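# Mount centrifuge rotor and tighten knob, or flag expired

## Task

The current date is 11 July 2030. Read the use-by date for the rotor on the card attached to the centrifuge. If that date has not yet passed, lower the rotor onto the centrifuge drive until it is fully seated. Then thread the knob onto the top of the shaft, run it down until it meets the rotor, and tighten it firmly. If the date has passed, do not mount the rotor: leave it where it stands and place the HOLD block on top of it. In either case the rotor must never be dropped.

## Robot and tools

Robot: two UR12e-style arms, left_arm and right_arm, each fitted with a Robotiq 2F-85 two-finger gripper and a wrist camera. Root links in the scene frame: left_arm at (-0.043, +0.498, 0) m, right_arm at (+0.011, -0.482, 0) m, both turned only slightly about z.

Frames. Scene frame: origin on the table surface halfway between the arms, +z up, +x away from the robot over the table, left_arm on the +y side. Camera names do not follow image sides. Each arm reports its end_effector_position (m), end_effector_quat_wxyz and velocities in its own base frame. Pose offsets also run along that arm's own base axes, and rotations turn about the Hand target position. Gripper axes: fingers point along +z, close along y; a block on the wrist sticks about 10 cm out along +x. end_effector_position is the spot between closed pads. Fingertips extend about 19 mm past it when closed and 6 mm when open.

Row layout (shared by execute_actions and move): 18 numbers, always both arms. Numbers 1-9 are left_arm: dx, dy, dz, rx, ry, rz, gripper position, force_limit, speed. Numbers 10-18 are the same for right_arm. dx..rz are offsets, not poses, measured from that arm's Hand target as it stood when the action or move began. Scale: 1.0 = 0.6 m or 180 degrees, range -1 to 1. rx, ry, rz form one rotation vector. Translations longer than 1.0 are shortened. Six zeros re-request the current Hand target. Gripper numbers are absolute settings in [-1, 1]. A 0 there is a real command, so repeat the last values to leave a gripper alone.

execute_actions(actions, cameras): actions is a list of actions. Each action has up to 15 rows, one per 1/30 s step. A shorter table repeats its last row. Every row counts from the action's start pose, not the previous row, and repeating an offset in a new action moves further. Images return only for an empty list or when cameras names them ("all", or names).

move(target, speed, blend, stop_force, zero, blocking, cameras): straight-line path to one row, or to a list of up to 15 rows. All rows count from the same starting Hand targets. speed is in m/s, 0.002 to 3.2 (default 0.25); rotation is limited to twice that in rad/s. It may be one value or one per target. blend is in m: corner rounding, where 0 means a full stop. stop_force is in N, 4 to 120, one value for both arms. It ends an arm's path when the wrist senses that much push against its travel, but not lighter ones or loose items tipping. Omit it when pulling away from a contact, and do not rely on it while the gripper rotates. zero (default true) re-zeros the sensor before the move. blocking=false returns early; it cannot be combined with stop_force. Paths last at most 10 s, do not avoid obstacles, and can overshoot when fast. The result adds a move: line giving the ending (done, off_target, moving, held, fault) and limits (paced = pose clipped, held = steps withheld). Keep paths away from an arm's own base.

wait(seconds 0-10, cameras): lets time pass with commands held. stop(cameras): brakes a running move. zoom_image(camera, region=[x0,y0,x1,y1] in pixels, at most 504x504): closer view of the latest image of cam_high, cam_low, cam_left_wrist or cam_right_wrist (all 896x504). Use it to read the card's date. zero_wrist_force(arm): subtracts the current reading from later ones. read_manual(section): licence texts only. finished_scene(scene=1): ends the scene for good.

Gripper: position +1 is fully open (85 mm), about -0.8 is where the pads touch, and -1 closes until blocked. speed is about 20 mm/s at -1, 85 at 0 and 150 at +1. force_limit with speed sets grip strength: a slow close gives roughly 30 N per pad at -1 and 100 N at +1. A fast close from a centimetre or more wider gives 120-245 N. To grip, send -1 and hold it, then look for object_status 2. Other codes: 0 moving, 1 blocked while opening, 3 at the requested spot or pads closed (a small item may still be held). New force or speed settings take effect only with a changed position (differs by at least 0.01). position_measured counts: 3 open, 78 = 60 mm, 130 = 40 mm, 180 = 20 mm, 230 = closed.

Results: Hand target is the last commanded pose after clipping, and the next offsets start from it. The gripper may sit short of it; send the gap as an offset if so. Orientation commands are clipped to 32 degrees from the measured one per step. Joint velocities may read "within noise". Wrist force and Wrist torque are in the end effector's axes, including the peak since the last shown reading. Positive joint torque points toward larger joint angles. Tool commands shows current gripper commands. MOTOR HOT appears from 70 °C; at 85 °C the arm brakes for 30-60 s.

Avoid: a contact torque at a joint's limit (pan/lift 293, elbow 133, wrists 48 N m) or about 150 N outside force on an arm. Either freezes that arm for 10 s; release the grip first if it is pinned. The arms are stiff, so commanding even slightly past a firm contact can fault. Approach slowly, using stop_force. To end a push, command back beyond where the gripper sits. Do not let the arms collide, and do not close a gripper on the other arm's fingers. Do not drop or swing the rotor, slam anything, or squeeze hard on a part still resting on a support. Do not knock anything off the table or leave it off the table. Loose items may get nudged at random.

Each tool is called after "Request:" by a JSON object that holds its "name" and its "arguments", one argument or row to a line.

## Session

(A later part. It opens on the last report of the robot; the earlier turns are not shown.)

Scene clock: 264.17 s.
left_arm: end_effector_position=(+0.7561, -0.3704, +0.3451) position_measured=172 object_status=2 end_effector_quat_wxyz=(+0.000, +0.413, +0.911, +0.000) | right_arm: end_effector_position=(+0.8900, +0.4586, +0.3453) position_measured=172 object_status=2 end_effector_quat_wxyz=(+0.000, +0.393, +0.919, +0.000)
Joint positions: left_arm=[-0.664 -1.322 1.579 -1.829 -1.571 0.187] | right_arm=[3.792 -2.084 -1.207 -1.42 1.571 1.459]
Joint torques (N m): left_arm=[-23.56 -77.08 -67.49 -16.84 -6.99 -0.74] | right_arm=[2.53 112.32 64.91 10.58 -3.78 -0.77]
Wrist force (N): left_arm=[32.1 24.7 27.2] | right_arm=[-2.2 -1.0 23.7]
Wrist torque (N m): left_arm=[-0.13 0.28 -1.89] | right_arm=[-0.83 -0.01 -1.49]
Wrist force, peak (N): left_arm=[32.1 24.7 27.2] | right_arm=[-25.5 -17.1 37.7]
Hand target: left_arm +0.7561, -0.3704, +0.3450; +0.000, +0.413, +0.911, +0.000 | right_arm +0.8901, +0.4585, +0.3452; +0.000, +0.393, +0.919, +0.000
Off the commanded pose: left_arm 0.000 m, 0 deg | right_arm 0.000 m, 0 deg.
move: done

Request:
{"name": "move", "arguments": {
  "target": [
    [-0.0009,0.0009,-0.0117,0,0,0,-1,0.4,-1,-0.0004,0.0004,-0.0117,0,0,0,-1,0.4,-1]
  ],
  "speed": 0.05
}}

Request:
{"name": "move", "arguments": {
  "target": [
    [0,0,-0.006,0,0,0,-1,0.4,-1,0,0,-0.006,0,0,0,-1,0.4,-1]
  ],
  "speed": 0.05
}}

Scene clock: 265.30 s.
left_arm: end_effector_position=(+0.7556, -0.3699, +0.3381) position_measured=172 object_status=2 end_effector_quat_wxyz=(+0.000, +0.413, +0.911, +0.000) | right_arm: end_effector_position=(+0.8898, +0.4588, +0.3383) position_measured=172 object_status=2 end_effector_quat_wxyz=(+0.000, +0.393, +0.919, +0.000)
Joint positions: left_arm=[-0.664 -1.32 1.59 -1.842 -1.571 0.187] | right_arm=[3.792 -2.086 -1.217 -1.409 1.571 1.459]
Joint torques (N m): left_arm=[-5.46 -98.02 -62.1 -10.03 -9.48 3.63] | right_arm=[6.13 102.48 61.77 11.28 -4.01 5.54]
Wrist force (N): left_arm=[-9.6 22.4 43.8] | right_arm=[3.1 -5.3 16.1]
Wrist torque (N m): left_arm=[-0.33 0.46 -1.90] | right_arm=[-0.98 -0.02 -1.58]
Wrist force, peak (N): left_arm=[-9.6 22.4 43.8] | right_arm=[-2.7 -0.8 24.2]
Hand target: left_arm +0.7556, -0.3699, +0.3380; +0.000, +0.413, +0.911, +0.000 | right_arm +0.8898, +0.4588, +0.3382; +0.000, +0.393, +0.919, +0.000
Off the commanded pose: left_arm 0.000 m, 0 deg | right_arm 0.000 m, 0 deg.
move: done

Scene clock: 266.00 s.
left_arm: end_effector_position=(+0.7557, -0.3699, +0.3351) position_measured=172 object_status=2 end_effector_quat_wxyz=(+0.001, +0.413, +0.911, +0.000) | right_arm: end_effector_position=(+0.8899, +0.4588, +0.3352) position_measured=172 object_status=2 end_effector_quat_wxyz=(+0.000, +0.393, +0.919, +0.001)
Joint positions: left_arm=[-0.664 -1.319 1.594 -1.848 -1.571 0.187] | right_arm=[3.792 -2.087 -1.222 -1.403 1.571 1.459]
Joint torques (N m): left_arm=[-17.36 -3.16 -4.91 -6.66 -8.57 3.61] | right_arm=[6.52 44.06 9.8 4.33 -0.91 4.94]
Wrist force (N): left_arm=[31.9 25.7 -68.5] | right_arm=[1.0 -5.4 -52.3]
Wrist torque (N m): left_arm=[0.18 0.42 -2.26] | right_arm=[-0.01 0.08 -1.87]
Wrist force, peak (N): left_arm=[31.9 25.7 -68.5] | right_arm=[1.0 -5.4 -52.3]
Hand target: left_arm +0.7556, -0.3699, +0.3344; +0.000, +0.413, +0.911, +0.000 | right_arm +0.8898, +0.4588, +0.3346; +0.000, +0.393, +0.919, +0.000
Off the commanded pose: left_arm 0.001 m, 0 deg | right_arm 0.001 m, 0 deg.
move: done

Request:
{"name": "move", "arguments": {
  "target": [
    [0,0,0.006,0,0,0,-1,0.4,-1,0,0,0.006,0,0,0,-1,0.4,-1],
    [-0.0056,-0.005,0.006,0,0,0.0111,-1,0.4,-1,0.0054,0.0053,0.006,0,0,0.0111,-1,0.4,-1],
    [-0.0056,-0.005,0.0013,0,0,0.0111,-1,0.4,-1,0.0054,0.0053,0.0013,0,0,0.0111,-1,0.4,-1]
  ]
}}

Request:
{"name": "move", "arguments": {
  "target": [
    [0,0,0.0047,0,0,0,-1,0.4,-1,0,0,0.0047,0,0,0,-1,0.4,-1],
    [0.0084,0.0075,0.0047,0,0,-0.0167,-1,0.4,-1,-0.0081,-0.0079,0.0047,0,0,-0.0167,-1,0.4,-1],
    [0.0084,0.0075,0,0,0,-0.0167,-1,0.4,-1,-0.0081,-0.0079,0,0,0,-0.0167,-1,0.4,-1]
  ]
}}

Request:
{"name": "move", "arguments": {
  "target": [
    [0,0,0.0047,0,0,0,-1,0.4,-1,0,0,0.0047,0,0,0,-1,0.4,-1],
    [0.0056,0.0052,0.0047,0,0,-0.0111,-1,0.4,-1,-0.0054,-0.0054,0.0047,0,0,-0.0111,-1,0.4,-1],
    [0.0056,0.0052,0,0,0,-0.0111,-1,0.4,-1,-0.0054,-0.0054,0,0,0,-0.0111,-1,0.4,-1]
  ]
}}

Scene clock: 268.60 s.
left_arm: end_effector_position=(+0.7522, -0.3729, +0.3354) position_measured=172 object_status=2 end_effector_quat_wxyz=(+0.001, +0.397, +0.918, +0.000) | right_arm: end_effector_position=(+0.8931, +0.4620, +0.3355) position_measured=172 object_status=2 end_effector_quat_wxyz=(+0.000, +0.377, +0.926, +0.000)
Joint positions: left_arm=[-0.669 -1.322 1.597 -1.847 -1.571 0.147] | right_arm=[3.793 -2.094 -1.209 -1.408 1.571 1.425]
Joint torques (N m): left_arm=[-30.42 -110.44 -59.78 -4.51 -3.75 -0.67] | right_arm=[4.02 96.67 58.32 12.09 -2.39 -2.65]
Wrist force (N): left_arm=[-32.7 17.6 54.2] | right_arm=[8.0 -10.4 8.8]
Wrist torque (N m): left_arm=[-0.16 0.62 -1.92] | right_arm=[-0.74 0.00 -1.58]
Wrist force, peak (N): left_arm=[43.1 25.8 -97.1] | right_arm=[2.3 -5.5 -73.3]
Hand target: left_arm +0.7522, -0.3729, +0.3352; +0.000, +0.397, +0.918, +0.000 | right_arm +0.8931, +0.4620, +0.3353; +0.000, +0.377, +0.926, +0.000
Off the commanded pose: left_arm 0.000 m, 0 deg | right_arm 0.000 m, 0 deg.
move: done

Scene clock: 270.00 s.
left_arm: end_effector_position=(+0.7574, -0.3684, +0.3359) position_measured=172 object_status=2 end_effector_quat_wxyz=(+0.001, +0.421, +0.907, +0.000) | right_arm: end_effector_position=(+0.8883, +0.4572, +0.3359) position_measured=172 object_status=2 end_effector_quat_wxyz=(+0.000, +0.401, +0.916, +0.001)
Joint positions: left_arm=[-0.661 -1.318 1.591 -1.846 -1.571 0.207] | right_arm=[3.792 -2.083 -1.226 -1.402 1.571 1.476]
Joint torques (N m): left_arm=[-9.15 -44.17 -27.2 -7.47 -10.35 3.71] | right_arm=[-4.18 73.56 32.09 7.6 -2.67 5.39]
Wrist force (N): left_arm=[17.9 21.7 -26.3] | right_arm=[-6.7 -7.3 -23.7]
Wrist torque (N m): left_arm=[0.04 0.52 -2.40] | right_arm=[-0.31 0.13 -1.94]
Wrist force, peak (N): left_arm=[-31.3 22.3 74.9] | right_arm=[-6.7 -7.3 -23.7]
Hand target: left_arm +0.7573, -0.3684, +0.3352; +0.000, +0.421, +0.907, +0.000 | right_arm +0.8882, +0.4572, +0.3353; +0.000, +0.401, +0.916, +0.000
Off the commanded pose: left_arm 0.001 m, 0 deg | right_arm 0.001 m, 0 deg.
move: done

Scene clock: 271.37 s.
left_arm: end_effector_position=(+0.7608, -0.3653, +0.3359) position_measured=172 object_status=2 end_effector_quat_wxyz=(+0.001, +0.436, +0.900, +0.000) | right_arm: end_effector_position=(+0.8850, +0.4540, +0.3359) position_measured=172 object_status=2 end_effector_quat_wxyz=(+0.000, +0.417, +0.909, +0.001)
Joint positions: left_arm=[-0.655 -1.315 1.588 -1.845 -1.571 0.248] | right_arm=[3.791 -2.075 -1.238 -1.398 1.571 1.51]
Joint torques (N m): left_arm=[-7.92 -46.56 -24.04 -6.84 -6.44 3.35] | right_arm=[-8.14 70.43 32.08 7.55 -3.09 5.49]
Wrist force (N): left_arm=[10.7 22.2 -25.0] | right_arm=[-3.7 -6.8 -24.0]
Wrist torque (N m): left_arm=[-0.01 0.50 -2.38] | right_arm=[-0.41 0.13 -1.90]
Wrist force, peak (N): left_arm=[-23.7 26.5 73.4] | right_arm=[-3.9 -7.3 -28.7]
Hand target: left_arm +0.7606, -0.3652, +0.3352; +0.000, +0.436, +0.900, +0.000 | right_arm +0.8850, +0.4540, +0.3353; +0.000, +0.417, +0.909, +0.000
Off the commanded pose: left_arm 0.001 m, 0 deg | right_arm 0.001 m, 0 deg.
move: done

Request:
{"name": "move", "arguments": {
  "target": [
    [0,0,0.0047,0,0,0,-1,0.4,-1,0,0,0.0047,0,0,0,-1,0.4,-1],
    [-0.014,-0.0127,0.0047,0,0,0.0278,-1,0.4,-1,0.0135,0.0133,0.0047,0,0,0.0278,-1,0.4,-1],
    [-0.0136,-0.0131,0,0,0,0.0278,-1,0.4,-1,0.0135,0.0133,0,0,0,0.0278,-1,0.4,-1]
  ]
}}

Request:
{"name": "move", "arguments": {
  "target": [0,0,-0.003,0,0,0,-1,0.4,-1,0,0,-0.003,0,0,0,-1,0.4,-1],
  "speed": 0.03
}}

Scene clock: 273.63 s.
left_arm: end_effector_position=(+0.7524, -0.3730, +0.3354) position_measured=172 object_status=2 end_effector_quat_wxyz=(+0.000, +0.397, +0.918, +0.000) | right_arm: end_effector_position=(+0.8931, +0.4620, +0.3355) position_measured=172 object_status=2 end_effector_quat_wxyz=(+0.000, +0.377, +0.926, +0.000)
Joint positions: left_arm=[-0.669 -1.321 1.596 -1.847 -1.571 0.147] | right_arm=[3.793 -2.094 -1.209 -1.408 1.571 1.425]
Joint torques (N m): left_arm=[-36.44 -97.89 -65.9 -8.86 -2.21 -0.83] | right_arm=[2.47 99.71 60.92 11.73 2.16 -2.66]
Wrist force (N): left_arm=[-13.8 18.2 49.5] | right_arm=[-1.9 -9.4 12.9]
Wrist torque (N m): left_arm=[-0.10 0.53 -1.90] | right_arm=[-0.81 0.00 -1.54]
Wrist force, peak (N): left_arm=[-33.4 25.2 65.4] | right_arm=[1.8 -4.9 -44.1]
Hand target: left_arm +0.7525, -0.3731, +0.3352; +0.000, +0.397, +0.918, +0.000 | right_arm +0.8931, +0.4620, +0.3353; +0.000, +0.377, +0.926, +0.000
Off the commanded pose: left_arm 0.000 m, 0 deg | right_arm 0.000 m, 0 deg.
move: done

Scene clock: 274.33 s.
left_arm: end_effector_position=(+0.7525, -0.3731, +0.3334) position_measured=172 object_status=2 end_effector_quat_wxyz=(+0.000, +0.397, +0.918, +0.000) | right_arm: end_effector_position=(+0.8931, +0.4620, +0.3336) position_measured=172 object_status=2 end_effector_quat_wxyz=(+0.000, +0.377, +0.926, +0.000)
Joint positions: left_arm=[-0.669 -1.32 1.599 -1.85 -1.571 0.147] | right_arm=[3.793 -2.095 -1.212 -1.405 1.571 1.425]
Joint torques (N m): left_arm=[-39.51 -100.24 -64.77 -10.14 -3.24 -0.68] | right_arm=[-1.76 102.68 61.79 11.6 2.03 -3.07]
Wrist force (N): left_arm=[-9.0 18.6 47.6] | right_arm=[-2.6 -8.9 15.4]
Wrist torque (N m): left_arm=[-0.18 0.47 -1.91] | right_arm=[-0.94 -0.04 -1.56]
Wrist force, peak (N): left_arm=[-12.9 18.5 49.6] | right_arm=[-3.4 -8.8 15.7]
Hand target: left_arm +0.7525, -0.3731, +0.3334; +0.000, +0.397, +0.918, +0.000 | right_arm +0.8931, +0.4620, +0.3335; +0.000, +0.377, +0.926, +0.000
Off the commanded pose: left_arm 0.000 m, 0 deg | right_arm 0.000 m, 0 deg.
move: done

Engaged. Lower until load drops.

Request:
{"name": "move", "arguments": {
  "target": [0,0,-0.003,0,0,0,-1,0.4,-1,0,0,-0.003,0,0,0,-1,0.4,-1],
  "speed": 0.03
}}

Request:
{"name": "move", "arguments": {
  "target": [0,0,-0.003,0,0,0,-1,0.4,-1,0,0,-0.003,0,0,0,-1,0.4,-1],
  "speed": 0.03
}}

Scene clock: 275.40 s.
left_arm: end_effector_position=(+0.7525, -0.3731, +0.3318) position_measured=172 object_status=2 end_effector_quat_wxyz=(+0.001, +0.397, +0.918, +0.000) | right_arm: end_effector_position=(+0.8931, +0.4620, +0.3319) position_measured=172 object_status=2 end_effector_quat_wxyz=(+0.000, +0.377, +0.926, +0.000)
Joint positions: left_arm=[-0.669 -1.319 1.601 -1.853 -1.571 0.147] | right_arm=[3.793 -2.095 -1.214 -1.402 1.571 1.425]
Joint torques (N m): left_arm=[-35.05 -78.84 -48.99 -11.15 -4.31 -0.23] | right_arm=[-5.8 89.68 47.21 10.19 2.31 -2.72]
Wrist force (N): left_arm=[9.9 17.2 11.1] | right_arm=[0.8 -11.2 -5.5]
Wrist torque (N m): left_arm=[-0.05 0.38 -2.04] | right_arm=[-0.61 0.01 -1.66]
Wrist force, peak (N): left_arm=[-10.4 18.2 48.5] | right_arm=[-3.2 -9.9 15.7]
Hand target: left_arm +0.7525, -0.3731, +0.3316; +0.000, +0.397, +0.918, +0.000 | right_arm +0.8931, +0.4620, +0.3317; +0.000, +0.377, +0.926, +0.000
Off the commanded pose: left_arm 0.000 m, 0 deg | right_arm 0.000 m, 0 deg.
move: done

Scene clock: 276.10 s.
left_arm: end_effector_position=(+0.7525, -0.3731, +0.3301) position_measured=172 object_status=2 end_effector_quat_wxyz=(+0.001, +0.397, +0.918, +0.000) | right_arm: end_effector_position=(+0.8931, +0.4620, +0.3303) position_measured=172 object_status=2 end_effector_quat_wxyz=(+0.000, +0.377, +0.926, +0.001)
Joint positions: left_arm=[-0.669 -1.319 1.603 -1.856 -1.571 0.147] | right_arm=[3.793 -2.095 -1.216 -1.4 1.571 1.425]
Joint torques (N m): left_arm=[-35.4 -8.38 -25.53 -12.74 -5.32 -0.26] | right_arm=[-9.49 34.65 6.86 5.32 0.19 -2.46]
Wrist force (N): left_arm=[44.5 20.2 -47.6] | right_arm=[9.7 -12.5 -62.6]
Wrist torque (N m): left_arm=[0.27 0.11 -2.33] | right_arm=[0.05 -0.10 -1.92]
Wrist force, peak (N): left_arm=[44.5 20.2 -47.6] | right_arm=[9.7 -12.5 -62.6]
Hand target: left_arm +0.7525, -0.3731, +0.3298; +0.000, +0.397, +0.918, +0.000 | right_arm +0.8931, +0.4620, +0.3299; +0.000, +0.377, +0.926, +0.000
Off the commanded pose: left_arm 0.000 m, 0 deg | right_arm 0.000 m, 0 deg.
move: done

Request:
{"name": "move", "arguments": {
  "target": [
    [-0.0004,0.0004,0.0029,0,0,0,-1,0.4,-1,0,0,0.0032,0,0,0,-1,0.4,-1]
  ]
}}

Request:
{"name": "move", "arguments": {
  "target": [
    [0,0,0,0,0,0,-1,0.4,-1,0,0,0,0,0,0,0.6,0.4,-0.6],
    [0,0,0,0,0,0,-1,0.4,-1,0,0,0.55,0,0,0,0.6,0.4,-0.6]
  ],
  "cameras": ["all"]
}}

Request:
{"name": "zoom_image", "arguments": {
  "camera": "cam_high",
  "region": [360, 190, 540, 330]
}}

Scene clock: 277.70 s.
left_arm: end_effector_position=(+0.7522, -0.3729, +0.3310) position_measured=172 object_status=2 end_effector_quat_wxyz=(+0.000, +0.397, +0.918, +0.000) | right_arm: end_effector_position=(+0.8930, +0.4619, +0.3315) position_measured=172 object_status=2 end_effector_quat_wxyz=(+0.000, +0.377, +0.926, +0.000)
Joint positions: left_arm=[-0.669 -1.319 1.602 -1.854 -1.571 0.147] | right_arm=[3.793 -2.095 -1.214 -1.403 1.571 1.425]
Joint torques (N m): left_arm=[-19.08 -120.33 -72.53 -2.63 -7.04 2.75] | right_arm=[-8.43 79.55 47.18 0.12 -6.51 -1.49]
Wrist force (N): left_arm=[-6.7 25.8 28.7] | right_arm=[13.4 -3.8 -22.9]
Wrist torque (N m): left_arm=[0.11 0.21 -2.05] | right_arm=[-0.42 -0.20 -1.73]
Wrist force, peak (N): left_arm=[51.8 21.5 -58.9] | right_arm=[10.6 -11.7 -73.0]
Hand target: left_arm +0.7522, -0.3729, +0.3315; +0.000, +0.397, +0.918, +0.000 | right_arm +0.8931, +0.4620, +0.3319; +0.000, +0.377, +0.926, +0.000
Off the commanded pose: left_arm 0.001 m, 0 deg | right_arm 0.000 m, 0 deg.
move: done

Scene clock: 281.10 s.
left_arm: end_effector_position=(+0.7522, -0.3729, +0.3315) position_measured=172 object_status=2 end_effector_quat_wxyz=(+0.000, +0.397, +0.918, +0.000) | right_arm: end_effector_position=(+0.8930, +0.4620, +0.6618) position_measured=53 object_status=3 end_effector_quat_wxyz=(+0.000, +0.377, +0.926, +0.000)
Joint positions: left_arm=[-0.669 -1.32 1.602 -1.854 -1.571 0.147] | right_arm=[3.793 -2.22 -0.417 -2.076 1.571 1.425]
Joint torques (N m): left_arm=[-5.11 -126.35 -78.88 -10.02 -5.33 3.57] | right_arm=[-12.22 93.79 54.42 1.33 2.96 -4.52]
Wrist force (N): left_arm=[-3.2 12.7 35.9] | right_arm=[0.1 -1.3 -1.4]
Wrist torque (N m): left_arm=[0.06 0.26 -2.06] | right_arm=[-0.39 -0.25 0.32]
Wrist force, peak (N): left_arm=[-8.6 24.2 32.3] | right_arm=[12.7 -4.3 -21.7]
Hand target: left_arm +0.7522, -0.3729, +0.3315; +0.000, +0.397, +0.918, +0.000 | right_arm +0.8931, +0.4620, +0.6619; +0.000, +0.377, +0.926, +0.000
Off the commanded pose: left_arm 0.000 m, 0 deg | right_arm 0.000 m, 0 deg.
move: done
camera_calibration:
cam_left_wrist: T_world_to_cam=[[0.7406, 0.67192, -0.00590317, -0.294605], [0.626752, -0.687594, 0.366602, -0.831479], [0.242268, -0.275205, -0.930359, 0.148908], [0, 0, 0, 1]] pos_world=[0.70324, -0.332789, 0.441621]
cam_right_wrist: T_world_to_cam=[[0.709786, 0.703893, 0.0271845, -0.974801], [0.653616, -0.672497, 0.34718, -0.482448], [0.262659, -0.228655, -0.937405, 0.617654], [0, 0, 0, 1]] pos_world=[0.845003, 0.50294, 0.772987]

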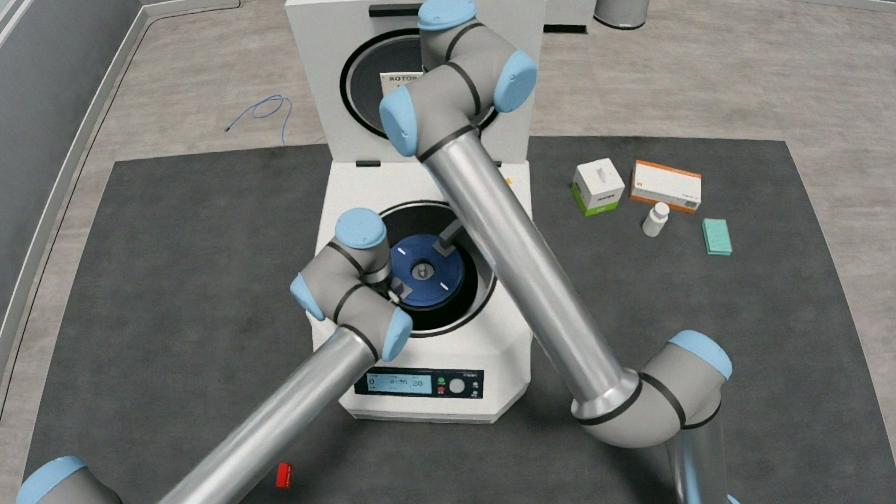

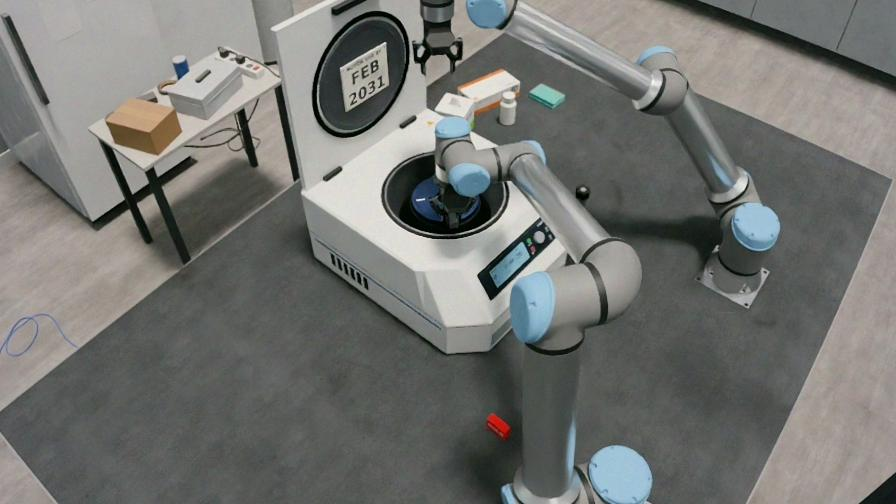

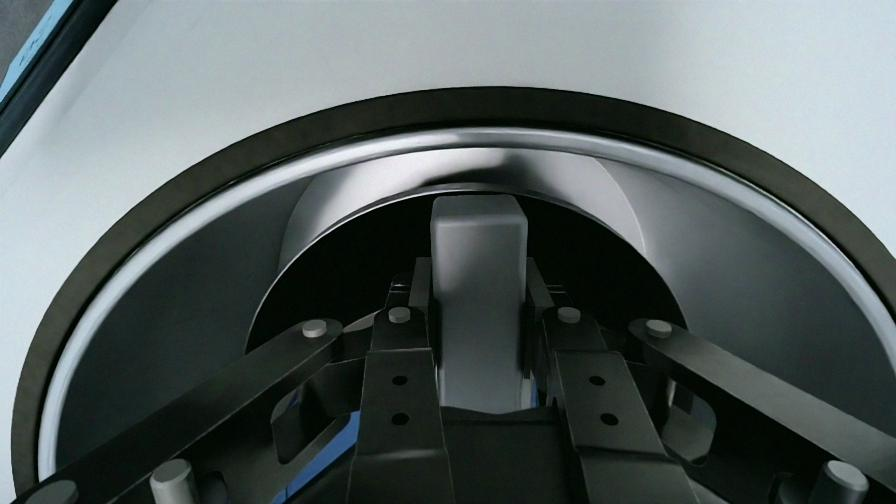

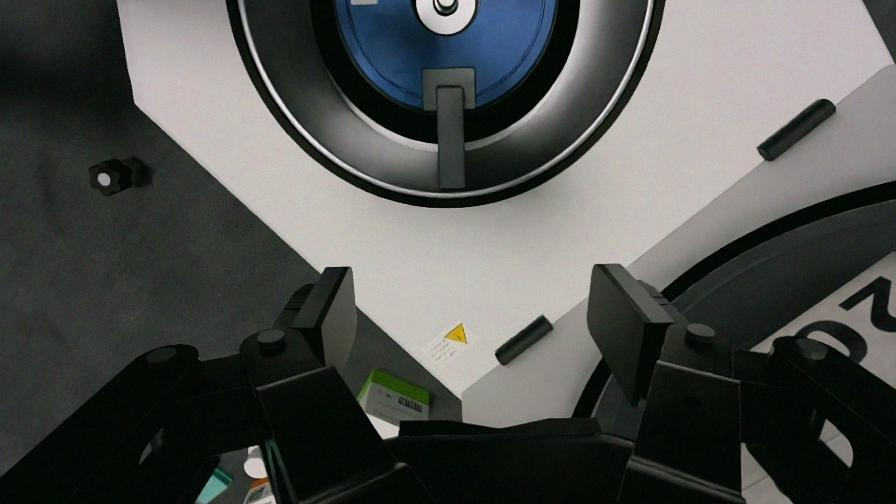

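Scaled by 2.800 from the camera's 896x504 image, which has a finer 1280x720 frame.

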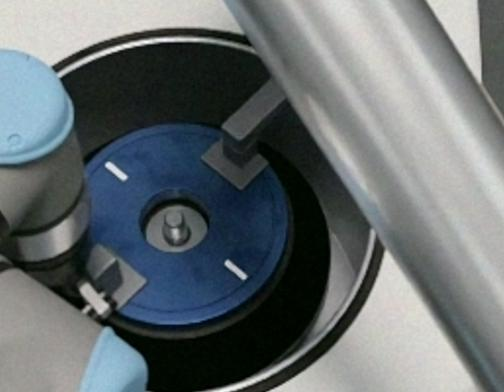

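Request:
{"name": "move", "arguments": {
  "target": [
    [0,0,-0.0012,0,0,0,-1,0.4,-1,-0.25,-0.35,-0.1,0,0,0.5,0.6,0.4,-0.6],
    [0,0,-0.0012,0,0,0,-1,0.4,-1,-0.488,-0.695,-0.67,0,0,-0.965,0.6,0.4,-0.6]
  ],
  "blend": [0.05,0],
  "speed": 0.9,
  "cameras": ["cam_right_wrist","cam_low"]
}}

Scene clock: 285.57 s.
left_arm: end_effector_position=(+0.7522, -0.3729, +0.3308) position_measured=172 object_status=2 end_effector_quat_wxyz=(+0.000, +0.397, +0.918, +0.000) | right_arm: end_effector_position=(+0.6003, +0.0450, +0.2599) position_measured=53 object_status=3 end_effector_quat_wxyz=(+0.000, +0.945, -0.326, +0.000)
Joint positions: left_arm=[-0.669 -1.319 1.602 -1.855 -1.571 0.147] | right_arm=[3.51 -1.474 -2.114 -1.125 1.57 -2.11]
Joint torques (N m): left_arm=[-6.42 -55.82 -48.86 -11.25 -3.97 3.61] | right_arm=[-11.85 32.91 43.15 8.48 2.83 -4.49]
Wrist force (N): left_arm=[19.7 13.2 2.3] | right_arm=[-0.1 -1.4 -0.8]
Wrist torque (N m): left_arm=[0.10 0.12 -2.12] | right_arm=[-0.43 -0.22 0.37]
Wrist force, peak (N): left_arm=[-3.5 13.1 36.3] | right_arm=[0.5 -1.4 -4.1]
Hand target: left_arm +0.7522, -0.3729, +0.3308; +0.000, +0.397, +0.918, +0.000 | right_arm +0.6003, +0.0450, +0.2599; +0.000, +0.946, -0.326, +0.000
Off the commanded pose: left_arm 0.000 m, 0 deg | right_arm 0.000 m, 0 deg.
move: done
camera_calibration:
cam_right_wrist: T_world_to_cam=[[-0.628283, -0.777512, 0.0271237, 0.407226], [-0.723481, 0.596732, 0.347112, 0.337636], [-0.286069, 0.198461, -0.937432, 0.532657], [0, 0, 0, 1]] pos_world=[0.652503, 0.00943302, 0.371087]
Images, in order (width x height): cam_low 896x504, cam_right_wrist 896x504.

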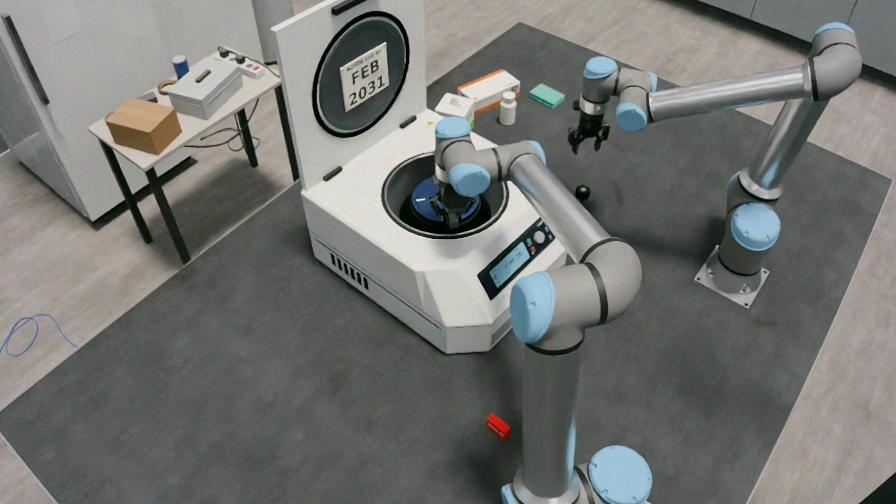

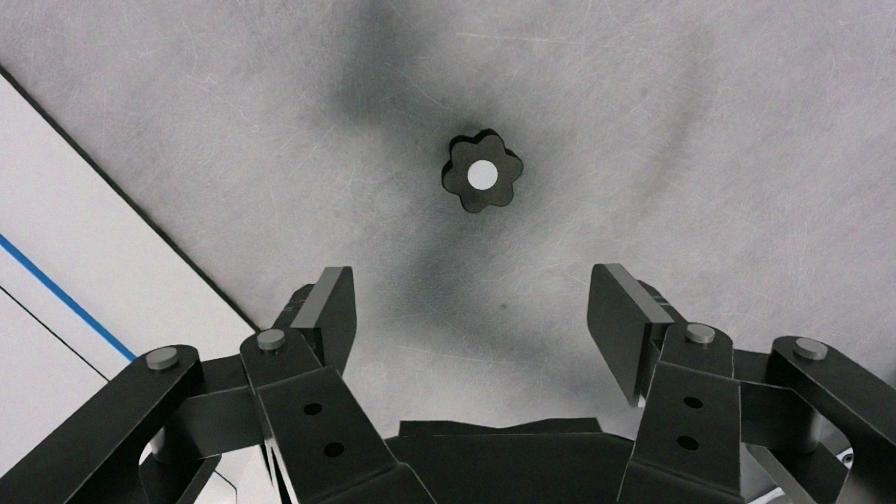

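Request:
{"name": "move", "arguments": {
  "target": [0,0,0,0,0,0,-1,0.4,-1,-0.0305,-0.0233,-0.17,0,0,-0.094,0.6,0.4,-0.6],
  "cameras": ["cam_right_wrist"]
}}

Scene clock: 287.97 s.
left_arm: end_effector_position=(+0.7522, -0.3729, +0.3308) position_measured=172 object_status=2 end_effector_quat_wxyz=(+0.000, +0.397, +0.918, +0.000) | right_arm: end_effector_position=(+0.5820, +0.0310, +0.1579) position_measured=53 object_status=3 end_effector_quat_wxyz=(+0.000, +0.887, -0.461, +0.000)
Joint positions: left_arm=[-0.669 -1.319 1.602 -1.855 -1.571 0.147] | right_arm=[3.499 -1.547 -2.256 -0.909 1.57 -1.826]
Joint torques (N m): left_arm=[-6.44 -56.16 -48.97 -10.31 -3.98 3.59] | right_arm=[-11.81 30.07 37.71 8.02 -4.03 3.43]
Wrist force (N): left_arm=[19.4 12.9 2.1] | right_arm=[-0.2 -2.2 -1.5]
Wrist torque (N m): left_arm=[0.05 0.16 -2.12] | right_arm=[-0.57 -0.20 0.16]
Wrist force, peak (N): left_arm=[19.8 13.4 2.5] | right_arm=[-0.7 -1.9 -3.4]
Hand target: left_arm +0.7522, -0.3729, +0.3308; +0.000, +0.397, +0.918, +0.000 | right_arm +0.5820, +0.0310, +0.1579; +0.000, +0.887, -0.461, +0.000
Off the commanded pose: left_arm 0.000 m, 0 deg | right_arm 0.000 m, 0 deg.
move: done
camera_calibration:
cam_right_wrist: T_world_to_cam=[[-0.827245, -0.561187, 0.0270917, 0.49678], [-0.518663, 0.78132, 0.347171, 0.243249], [-0.215995, 0.273144, -0.93741, 0.391498], [0, 0, 0, 1]] pos_world=[0.621685, -0.0182043, 0.269087]
Images, in order (width x height): cam_right_wrist 896x504.

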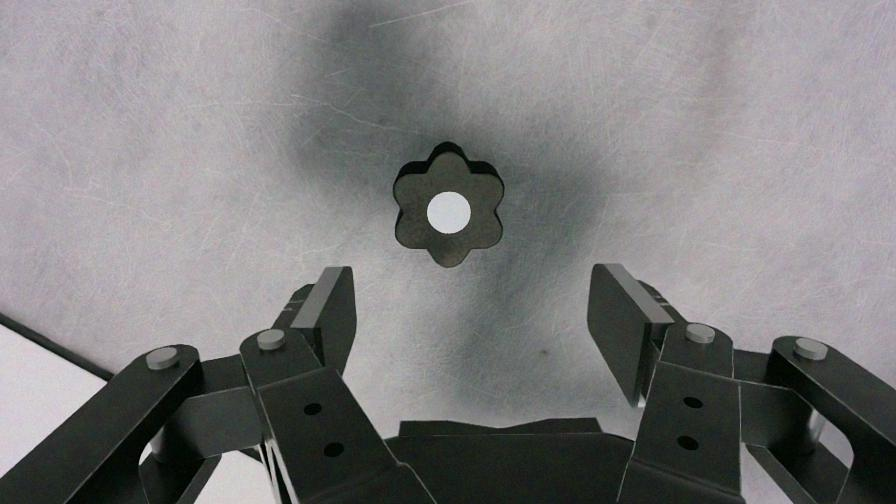

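Request:
{"name": "wait", "arguments": {
  "seconds": 0,
  "cameras": ["cam_low","cam_high"]
}}

Request:
{"name": "zoom_image", "arguments": {
  "camera": "cam_low",
  "region": [550, 150, 620, 220]
}}

Scene clock: 288.97 s.
left_arm: end_effector_position=(+0.7522, -0.3729, +0.3308) position_measured=172 object_status=2 end_effector_quat_wxyz=(+0.000, +0.397, +0.918, +0.000) | right_arm: end_effector_position=(+0.5820, +0.0310, +0.1579) position_measured=53 object_status=3 end_effector_quat_wxyz=(+0.000, +0.887, -0.461, +0.000)
Joint positions: left_arm=[-0.669 -1.319 1.602 -1.855 -1.571 0.147] | right_arm=[3.499 -1.547 -2.256 -0.909 1.57 -1.826]
Joint torques (N m): left_arm=[-6.21 -57.04 -48.78 -10.04 -3.74 3.41] | right_arm=[-11.75 30.35 37.17 8.51 -4.69 3.2]
Wrist force (N): left_arm=[19.4 13.5 2.3] | right_arm=[-0.2 -2.1 -1.2]
Wrist torque (N m): left_arm=[0.14 0.16 -2.12] | right_arm=[-0.55 -0.18 0.17]
Wrist force, peak (N): left_arm=[19.9 13.5 2.3] | right_arm=[-0.3 -2.2 -1.5]
Hand target: left_arm +0.7522, -0.3729, +0.3308; +0.000, +0.397, +0.918, +0.000 | right_arm +0.5820, +0.0310, +0.1579; +0.000, +0.887, -0.461, +0.000
Tool commands: left_gripper/position=-1.0 left_gripper/force_limit=+0.4 left_gripper/speed=-1.0 right_gripper/position=+0.6 right_gripper/force_limit=+0.4 right_gripper/speed=-0.6
Off the commanded pose: left_arm 0.000 m, 0 deg | right_arm 0.000 m, 0 deg.
Images, in order (width x height): cam_high 896x504, cam_low 896x504.

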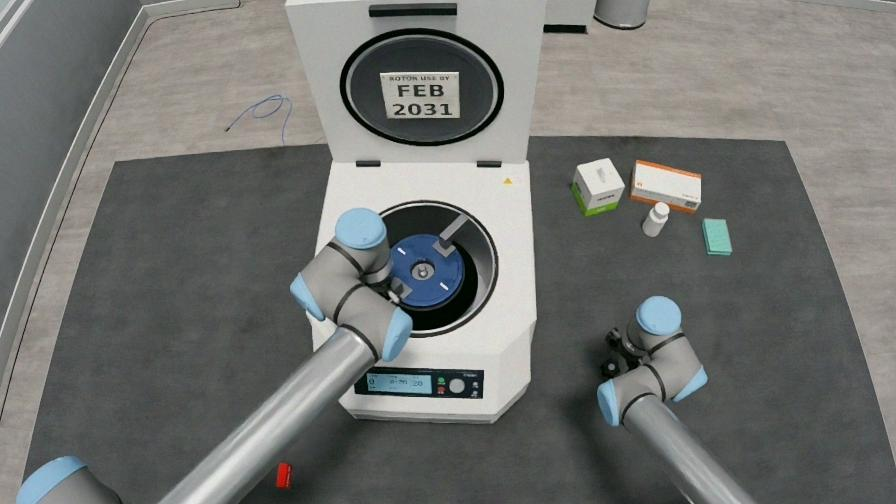

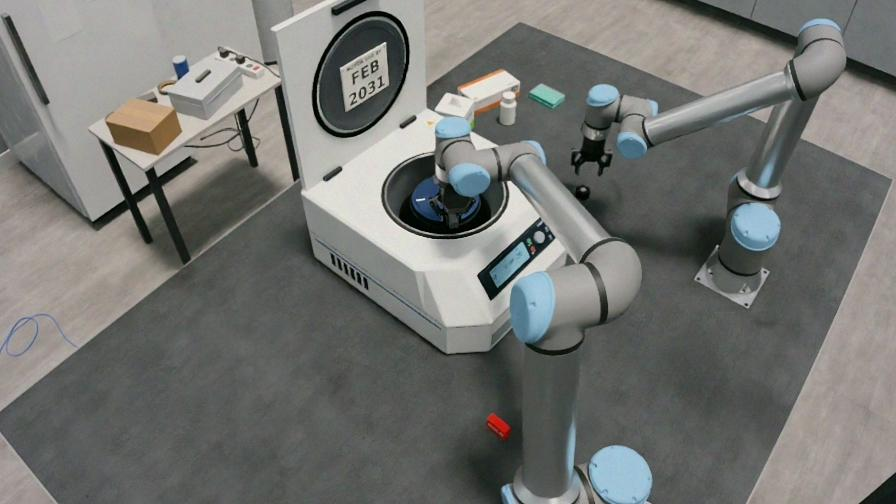

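Scaled by 7.200 from the camera's 896x504 image, which has a finer 1280x720 frame.

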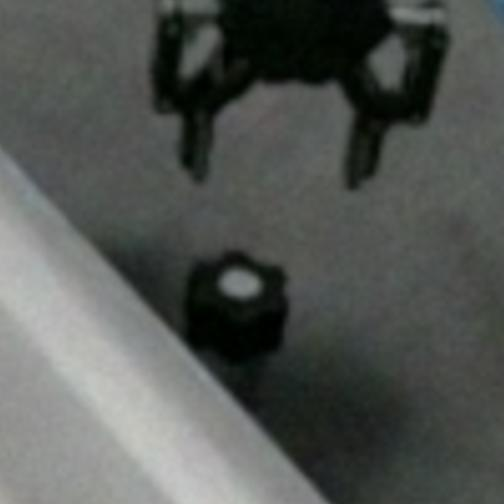

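Request:
{"name": "move", "arguments": {
  "target": [0,0,0,0,0,0,-1,0.4,-1,0.0105,0,-0.085,0,0,0,1,0.4,-0.6],
  "cameras": ["cam_right_wrist"]
}}

Scene clock: 290.53 s.
left_arm: end_effector_position=(+0.7522, -0.3729, +0.3308) position_measured=172 object_status=2 end_effector_quat_wxyz=(+0.000, +0.397, +0.918, +0.000) | right_arm: end_effector_position=(+0.5883, +0.0310, +0.1069) position_measured=3 object_status=3 end_effector_quat_wxyz=(+0.000, +0.887, -0.461, +0.000)
Joint positions: left_arm=[-0.669 -1.319 1.602 -1.855 -1.571 0.147] | right_arm=[3.495 -1.63 -2.291 -0.793 1.57 -1.83]
Joint torques (N m): left_arm=[-5.49 -54.85 -50.08 -9.33 -3.9 3.43] | right_arm=[-11.56 34.19 33.86 8.91 -2.51 -4.69]
Wrist force (N): left_arm=[19.5 13.3 2.5] | right_arm=[-0.8 -1.6 -1.2]
Wrist torque (N m): left_arm=[0.10 0.15 -2.12] | right_arm=[-0.48 -0.10 0.38]
Wrist force, peak (N): left_arm=[19.9 13.3 2.1] | right_arm=[-0.2 -1.4 -2.9]
Hand target: left_arm +0.7522, -0.3729, +0.3308; +0.000, +0.397, +0.918, +0.000 | right_arm +0.5883, +0.0310, +0.1069; +0.000, +0.887, -0.461, +0.000
Off the commanded pose: left_arm 0.000 m, 0 deg | right_arm 0.000 m, 0 deg.
move: done
camera_calibration:
cam_right_wrist: T_world_to_cam=[[-0.827336, -0.561055, 0.0270637, 0.503356], [-0.518558, 0.781413, 0.34712, 0.264117], [-0.215902, 0.273151, -0.93743, 0.344975], [0, 0, 0, 1]] pos_world=[0.627884, -0.0182041, 0.218087]
Images, in order (width x height): cam_right_wrist 896x504.

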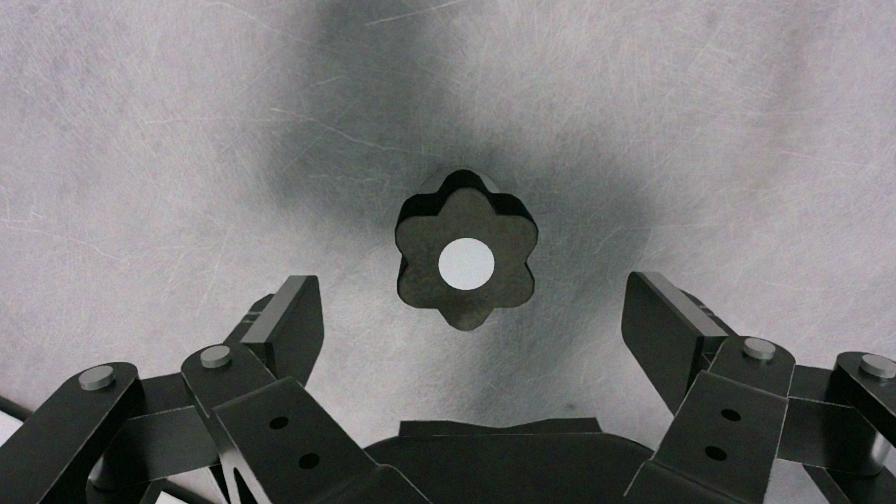

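Request:
{"name": "move", "arguments": {
  "target": [0,0,0,0,0,0,-1,0.4,-1,-0.0038,0.0055,-0.067,0,0,0,1,0.4,-0.6],
  "cameras": ["cam_right_wrist"]
}}

Scene clock: 292.67 s.
left_arm: end_effector_position=(+0.7522, -0.3729, +0.3308) position_measured=172 object_status=2 end_effector_quat_wxyz=(+0.000, +0.397, +0.918, +0.000) | right_arm: end_effector_position=(+0.5860, +0.0343, +0.0667) position_measured=3 object_status=3 end_effector_quat_wxyz=(+0.000, +0.887, -0.461, +0.000)
Joint positions: left_arm=[-0.669 -1.319 1.602 -1.855 -1.571 0.147] | right_arm=[3.502 -1.692 -2.324 -0.698 1.57 -1.823]
Joint torques (N m): left_arm=[-6.16 -57.78 -49.68 -8.36 -3.91 3.65] | right_arm=[11.02 35.84 29.28 8.42 0.95 3.41]
Wrist force (N): left_arm=[19.6 13.6 2.2] | right_arm=[-0.6 -1.5 -1.9]
Wrist torque (N m): left_arm=[0.15 0.14 -2.12] | right_arm=[-0.45 -0.12 0.15]
Wrist force, peak (N): left_arm=[19.8 13.4 2.1] | right_arm=[-0.9 -1.8 -2.5]
Hand target: left_arm +0.7522, -0.3729, +0.3308; +0.000, +0.397, +0.918, +0.000 | right_arm +0.5860, +0.0343, +0.0667; +0.000, +0.887, -0.461, +0.000
Off the commanded pose: left_arm 0.000 m, 0 deg | right_arm 0.000 m, 0 deg.
move: done
camera_calibration:
cam_right_wrist: T_world_to_cam=[[-0.82736, -0.561015, 0.0271702, 0.504471], [-0.518479, 0.781444, 0.347167, 0.274294], [-0.215998, 0.273145, -0.93741, 0.30597], [0, 0, 0, 1]] pos_world=[0.625684, -0.014904, 0.177887]
Images, in order (width x height): cam_right_wrist 896x504.

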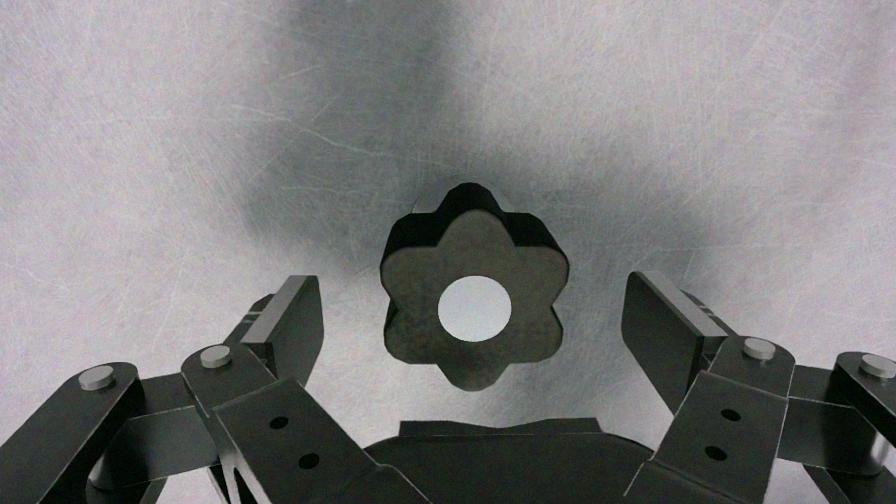

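Request:
{"name": "move", "arguments": {
  "target": [0,0,0,0,0,0,-1,0.4,-1,0.0115,-0.0163,0.006,0,0,0,1,0.4,-0.6],
  "cameras": ["cam_right_wrist"]
}}

Scene clock: 294.40 s.
left_arm: end_effector_position=(+0.7522, -0.3729, +0.3308) position_measured=172 object_status=2 end_effector_quat_wxyz=(+0.000, +0.397, +0.918, +0.000) | right_arm: end_effector_position=(+0.5928, +0.0246, +0.0702) position_measured=3 object_status=3 end_effector_quat_wxyz=(+0.000, +0.887, -0.461, +0.000)
Joint positions: left_arm=[-0.669 -1.319 1.602 -1.855 -1.571 0.147] | right_arm=[3.481 -1.695 -2.31 -0.708 1.57 -1.843]
Joint torques (N m): left_arm=[-6.99 -56.48 -50.59 -7.58 -3.89 3.43] | right_arm=[-8.6 37.4 44.89 1.27 -3.86 -4.55]
Wrist force (N): left_arm=[19.5 13.1 2.3] | right_arm=[-0.5 -1.5 -1.6]
Wrist torque (N m): left_arm=[0.08 0.14 -2.12] | right_arm=[-0.45 -0.15 0.36]
Wrist force, peak (N): left_arm=[19.7 13.6 2.3] | right_arm=[-0.9 -1.9 -1.9]
Hand target: left_arm +0.7522, -0.3729, +0.3308; +0.000, +0.397, +0.918, +0.000 | right_arm +0.5929, +0.0245, +0.0703; +0.000, +0.887, -0.461, +0.000
Off the commanded pose: left_arm 0.000 m, 0 deg | right_arm 0.000 m, 0 deg.
move: done
camera_calibration:
cam_right_wrist: T_world_to_cam=[[-0.82736, -0.561015, 0.0271702, 0.50456], [-0.518479, 0.781444, 0.347167, 0.284185], [-0.215998, 0.273145, -0.93741, 0.313369], [0, 0, 0, 1]] pos_world=[0.632484, -0.024604, 0.181387]
Images, in order (width x height): cam_right_wrist 896x504.

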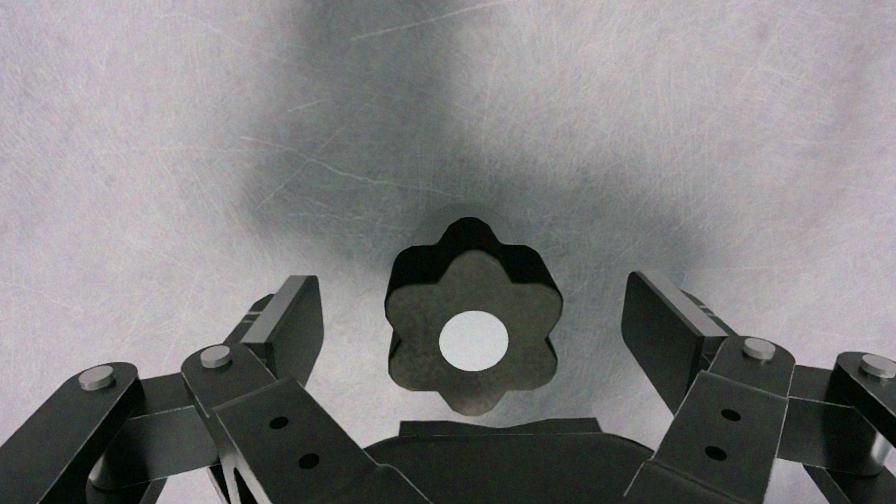

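Request:
{"name": "move", "arguments": {
  "target": [0,0,0,0,0,0,-1,0.4,-1,0,0,0,0,0,0,-1,-0.5,-0.9],
  "cameras": ["cam_right_wrist"]
}}

Scene clock: 296.53 s.
left_arm: end_effector_position=(+0.7522, -0.3729, +0.3308) position_measured=172 object_status=2 end_effector_quat_wxyz=(+0.000, +0.397, +0.918, +0.000) | right_arm: end_effector_position=(+0.5929, +0.0245, +0.0703) position_measured=110 object_status=0 end_effector_quat_wxyz=(+0.000, +0.887, -0.461, +0.000)
Joint positions: left_arm=[-0.669 -1.319 1.602 -1.855 -1.571 0.147] | right_arm=[3.481 -1.695 -2.31 -0.708 1.57 -1.843]
Joint torques (N m): left_arm=[-7.48 -55.51 -50.85 -7.01 -4.05 3.49] | right_arm=[-12.09 38.66 35.36 1.31 -3.69 -4.56]
Wrist force (N): left_arm=[19.6 13.6 2.3] | right_arm=[-2.8 4.7 -22.0]
Wrist torque (N m): left_arm=[0.15 0.12 -2.12] | right_arm=[-0.59 -0.13 0.35]
Wrist force, peak (N): left_arm=[19.8 13.6 1.9] | right_arm=[-2.5 4.9 -22.4]
Hand target: left_arm +0.7522, -0.3729, +0.3308; +0.000, +0.397, +0.918, +0.000 | right_arm +0.5929, +0.0245, +0.0703; +0.000, +0.887, -0.461, +0.000
Off the commanded pose: left_arm 0.000 m, 0 deg | right_arm 0.000 m, 0 deg.
move: done
camera_calibration:
cam_right_wrist: T_world_to_cam=[[-0.827336, -0.561055, 0.0270637, 0.50459], [-0.518558, 0.781413, 0.34712, 0.284373], [-0.215902, 0.273151, -0.93743, 0.313361], [0, 0, 0, 1]] pos_world=[0.632584, -0.0247041, 0.181387]
Images, in order (width x height): cam_right_wrist 896x504.

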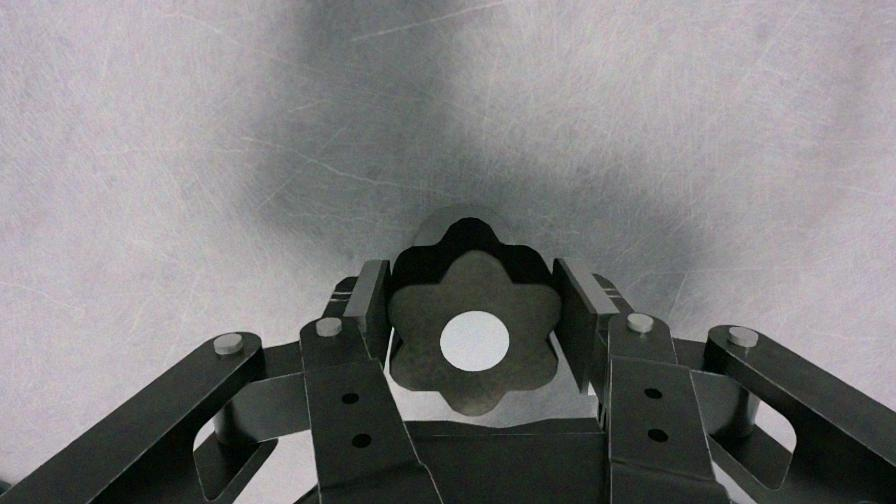

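Request:
{"name": "wait", "arguments": {
  "seconds": 0.3
}}

Scene clock: 297.17 s.
left_arm: end_effector_position=(+0.7522, -0.3729, +0.3308) position_measured=172 object_status=2 end_effector_quat_wxyz=(+0.000, +0.397, +0.918, +0.000) | right_arm: end_effector_position=(+0.5929, +0.0245, +0.0703) position_measured=110 object_status=2 end_effector_quat_wxyz=(+0.000, +0.887, -0.461, +0.000)
Joint positions: left_arm=[-0.669 -1.319 1.602 -1.855 -1.571 0.147] | right_arm=[3.481 -1.695 -2.31 -0.708 1.57 -1.843]
Joint torques (N m): left_arm=[-6.09 -56.74 -50.95 -6.89 -4.15 3.31] | right_arm=[-8.01 36.44 24.6 1.55 -3.68 -4.98]
Wrist force (N): left_arm=[19.5 13.3 2.3] | right_arm=[-2.9 4.1 -23.0]
Wrist torque (N m): left_arm=[0.10 0.14 -2.12] | right_arm=[-0.58 -0.12 0.36]
Wrist force, peak (N): left_arm=[19.8 13.3 2.5] | right_arm=[-2.9 4.1 -23.0]
Hand target: left_arm +0.7522, -0.3729, +0.3308; +0.000, +0.397, +0.918, +0.000 | right_arm +0.5929, +0.0245, +0.0703; +0.000, +0.887, -0.461, +0.000
Tool commands: left_gripper/position=-1.0 left_gripper/force_limit=+0.4 left_gripper/speed=-1.0 right_gripper/position=-1.0 right_gripper/force_limit=-0.5 right_gripper/speed=-0.9
Off the commanded pose: left_arm 0.000 m, 0 deg | right_arm 0.000 m, 0 deg.
wait: 0.30 s; at rest from the start

Request:
{"name": "move", "arguments": {
  "target": [
    [0,0,0,0,0,0,-1,0.4,-1,0,0,0.1,0,0,0,-1,-0.5,-0.9],
    [0,0,0,0,0,0,-1,0.4,-1,0.1,0.25,0.55,0,0,0.236,-1,-0.5,-0.9]
  ],
  "blend": [0.03,0],
  "speed": 0.4
}}

Request:
{"name": "move", "arguments": {
  "target": [0,0,0,0,0,0,-1,0.4,-1,0.245,0.63,0.03,0,0,0.236,-1,-0.5,-0.9],
  "speed": 0.5,
  "cameras": ["all"]
}}

Scene clock: 300.60 s.
left_arm: end_effector_position=(+0.7522, -0.3729, +0.3308) position_measured=172 object_status=2 end_effector_quat_wxyz=(+0.000, +0.397, +0.918, +0.000) | right_arm: end_effector_position=(+0.6528, +0.1744, +0.4002) position_measured=110 object_status=2 end_effector_quat_wxyz=(+0.000, +0.994, -0.108, +0.000) end_effector_velocity=(-0.001, +0.000, +0.000) end_effector_angular_velocity=(-0.002, +0.004, +0.002)
Joint positions: left_arm=[-0.669 -1.319 1.602 -1.855 -1.571 0.147] | right_arm=[3.664 -1.525 -1.808 -1.38 1.57 -2.402]
Joint velocities: left_arm=[within noise] | right_arm=[0 -0.001 0.002 -0.005 0 -0.002]
Joint torques (N m): left_arm=[-6.19 -56.85 -51.43 -6.89 -3.98 3.31] | right_arm=[11.98 39.28 63.38 1.99 2.82 -4.59]
Wrist force (N): left_arm=[19.7 13.0 2.2] | right_arm=[0.0 -1.2 2.9]
Wrist torque (N m): left_arm=[0.07 0.11 -2.12] | right_arm=[-0.37 -0.20 0.40]
Wrist force, peak (N): left_arm=[19.9 13.4 2.3] | right_arm=[-3.1 4.0 -24.2]
Hand target: left_arm +0.7522, -0.3729, +0.3308; +0.000, +0.397, +0.918, +0.000 | right_arm +0.6529, +0.1745, +0.4003; +0.000, +0.994, -0.108, +0.000
Off the commanded pose: left_arm 0.000 m, 0 deg | right_arm 0.000 m, 0 deg.
move: done

Scene clock: 302.23 s.
left_arm: end_effector_position=(+0.7522, -0.3729, +0.3308) position_measured=172 object_status=2 end_effector_quat_wxyz=(+0.000, +0.397, +0.918, +0.000) | right_arm: end_effector_position=(+0.7998, +0.5524, +0.4183) position_measured=110 object_status=2 end_effector_quat_wxyz=(+0.000, +0.966, +0.259, +0.000)
Joint positions: left_arm=[-0.669 -1.319 1.602 -1.855 -1.571 0.147] | right_arm=[3.926 -2.019 -1.176 -1.517 1.57 -2.881]
Joint torques (N m): left_arm=[-6.55 -55.71 -51.66 -6.83 -4.06 3.51] | right_arm=[12.66 91.62 66.25 1.86 3.05 -4.85]
Wrist force (N): left_arm=[19.8 13.4 2.3] | right_arm=[0.4 -1.8 2.7]
Wrist torque (N m): left_arm=[0.13 0.09 -2.12] | right_arm=[-0.48 -0.24 0.38]
Wrist force, peak (N): left_arm=[19.7 13.6 2.0] | right_arm=[2.3 -4.4 2.7]
Hand target: left_arm +0.7522, -0.3729, +0.3308; +0.000, +0.397, +0.918, +0.000 | right_arm +0.7999, +0.5525, +0.4183; +0.000, +0.966, +0.259, +0.000
Off the commanded pose: left_arm 0.000 m, 0 deg | right_arm 0.000 m, 0 deg.
move: done
camera_calibration:
cam_left_wrist: T_world_to_cam=[[0.7406, 0.67192, -0.00590317, -0.294609], [0.626752, -0.687594, 0.366602, -0.831222], [0.242268, -0.275205, -0.930359, 0.148257], [0, 0, 0, 1]] pos_world=[0.70324, -0.332789, 0.440921]
cam_right_wrist: T_world_to_cam=[[0.486168, -0.873445, 0.0271057, 0.0845494], [-0.823982, -0.447865, 0.347089, 0.781706], [-0.291023, -0.191078, -0.93744, 0.856588], [0, 0, 0, 1]] pos_world=[0.852293, 0.587623, 0.529387]

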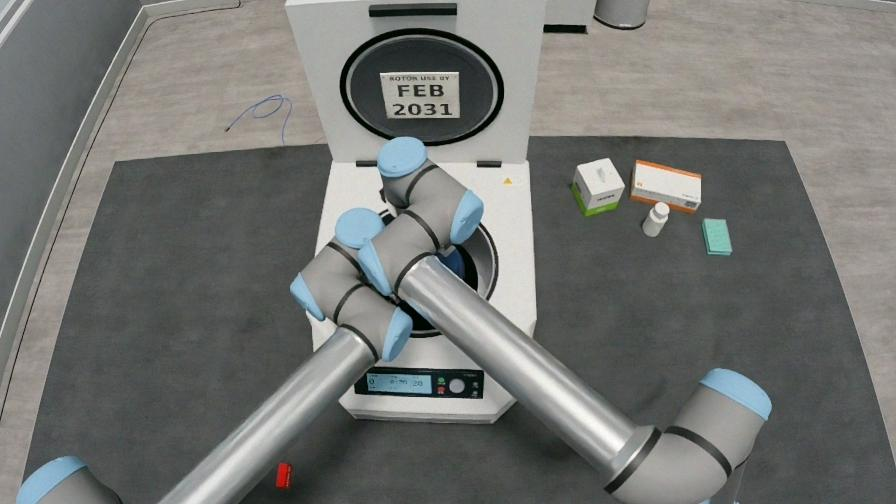

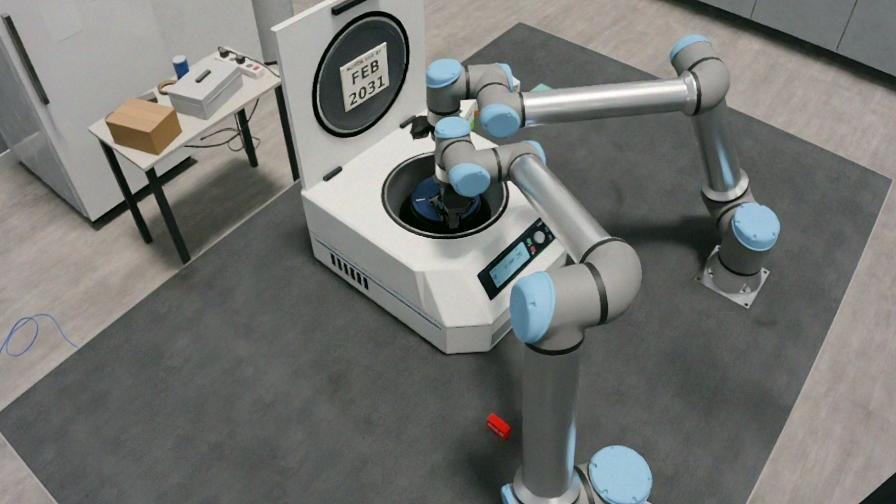

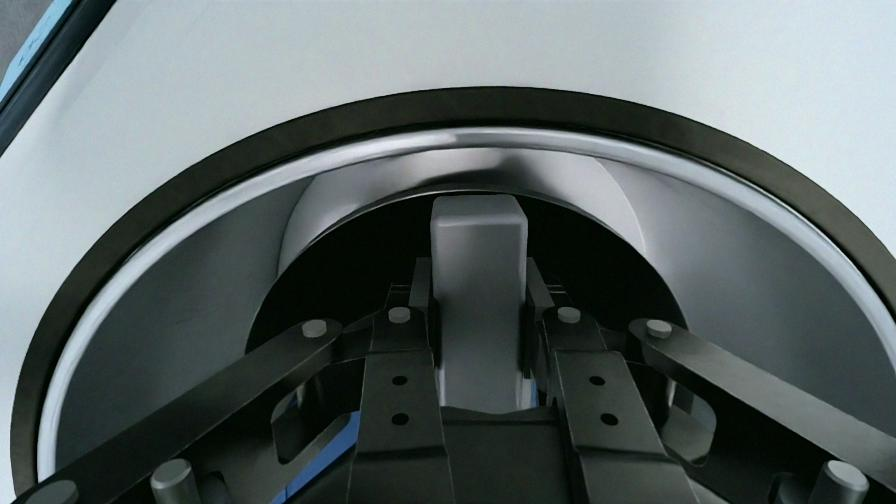

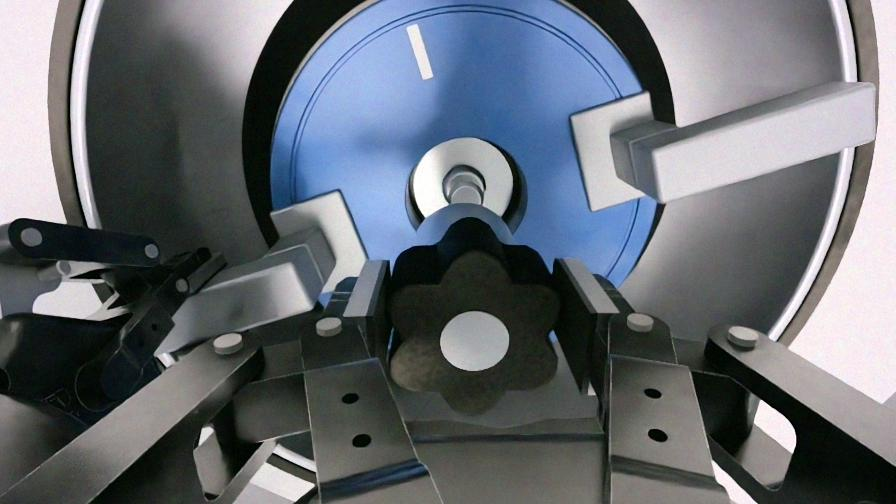

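Request:
{"name": "zoom_image", "arguments": {
  "camera": "cam_right_wrist",
  "region": [400, 120, 530, 260]
}}

Scaled by 3.600 from the camera's 896x504 image, which has a finer 1280x720 frame.

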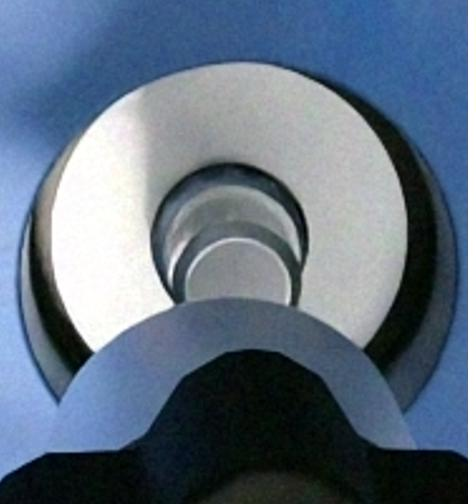

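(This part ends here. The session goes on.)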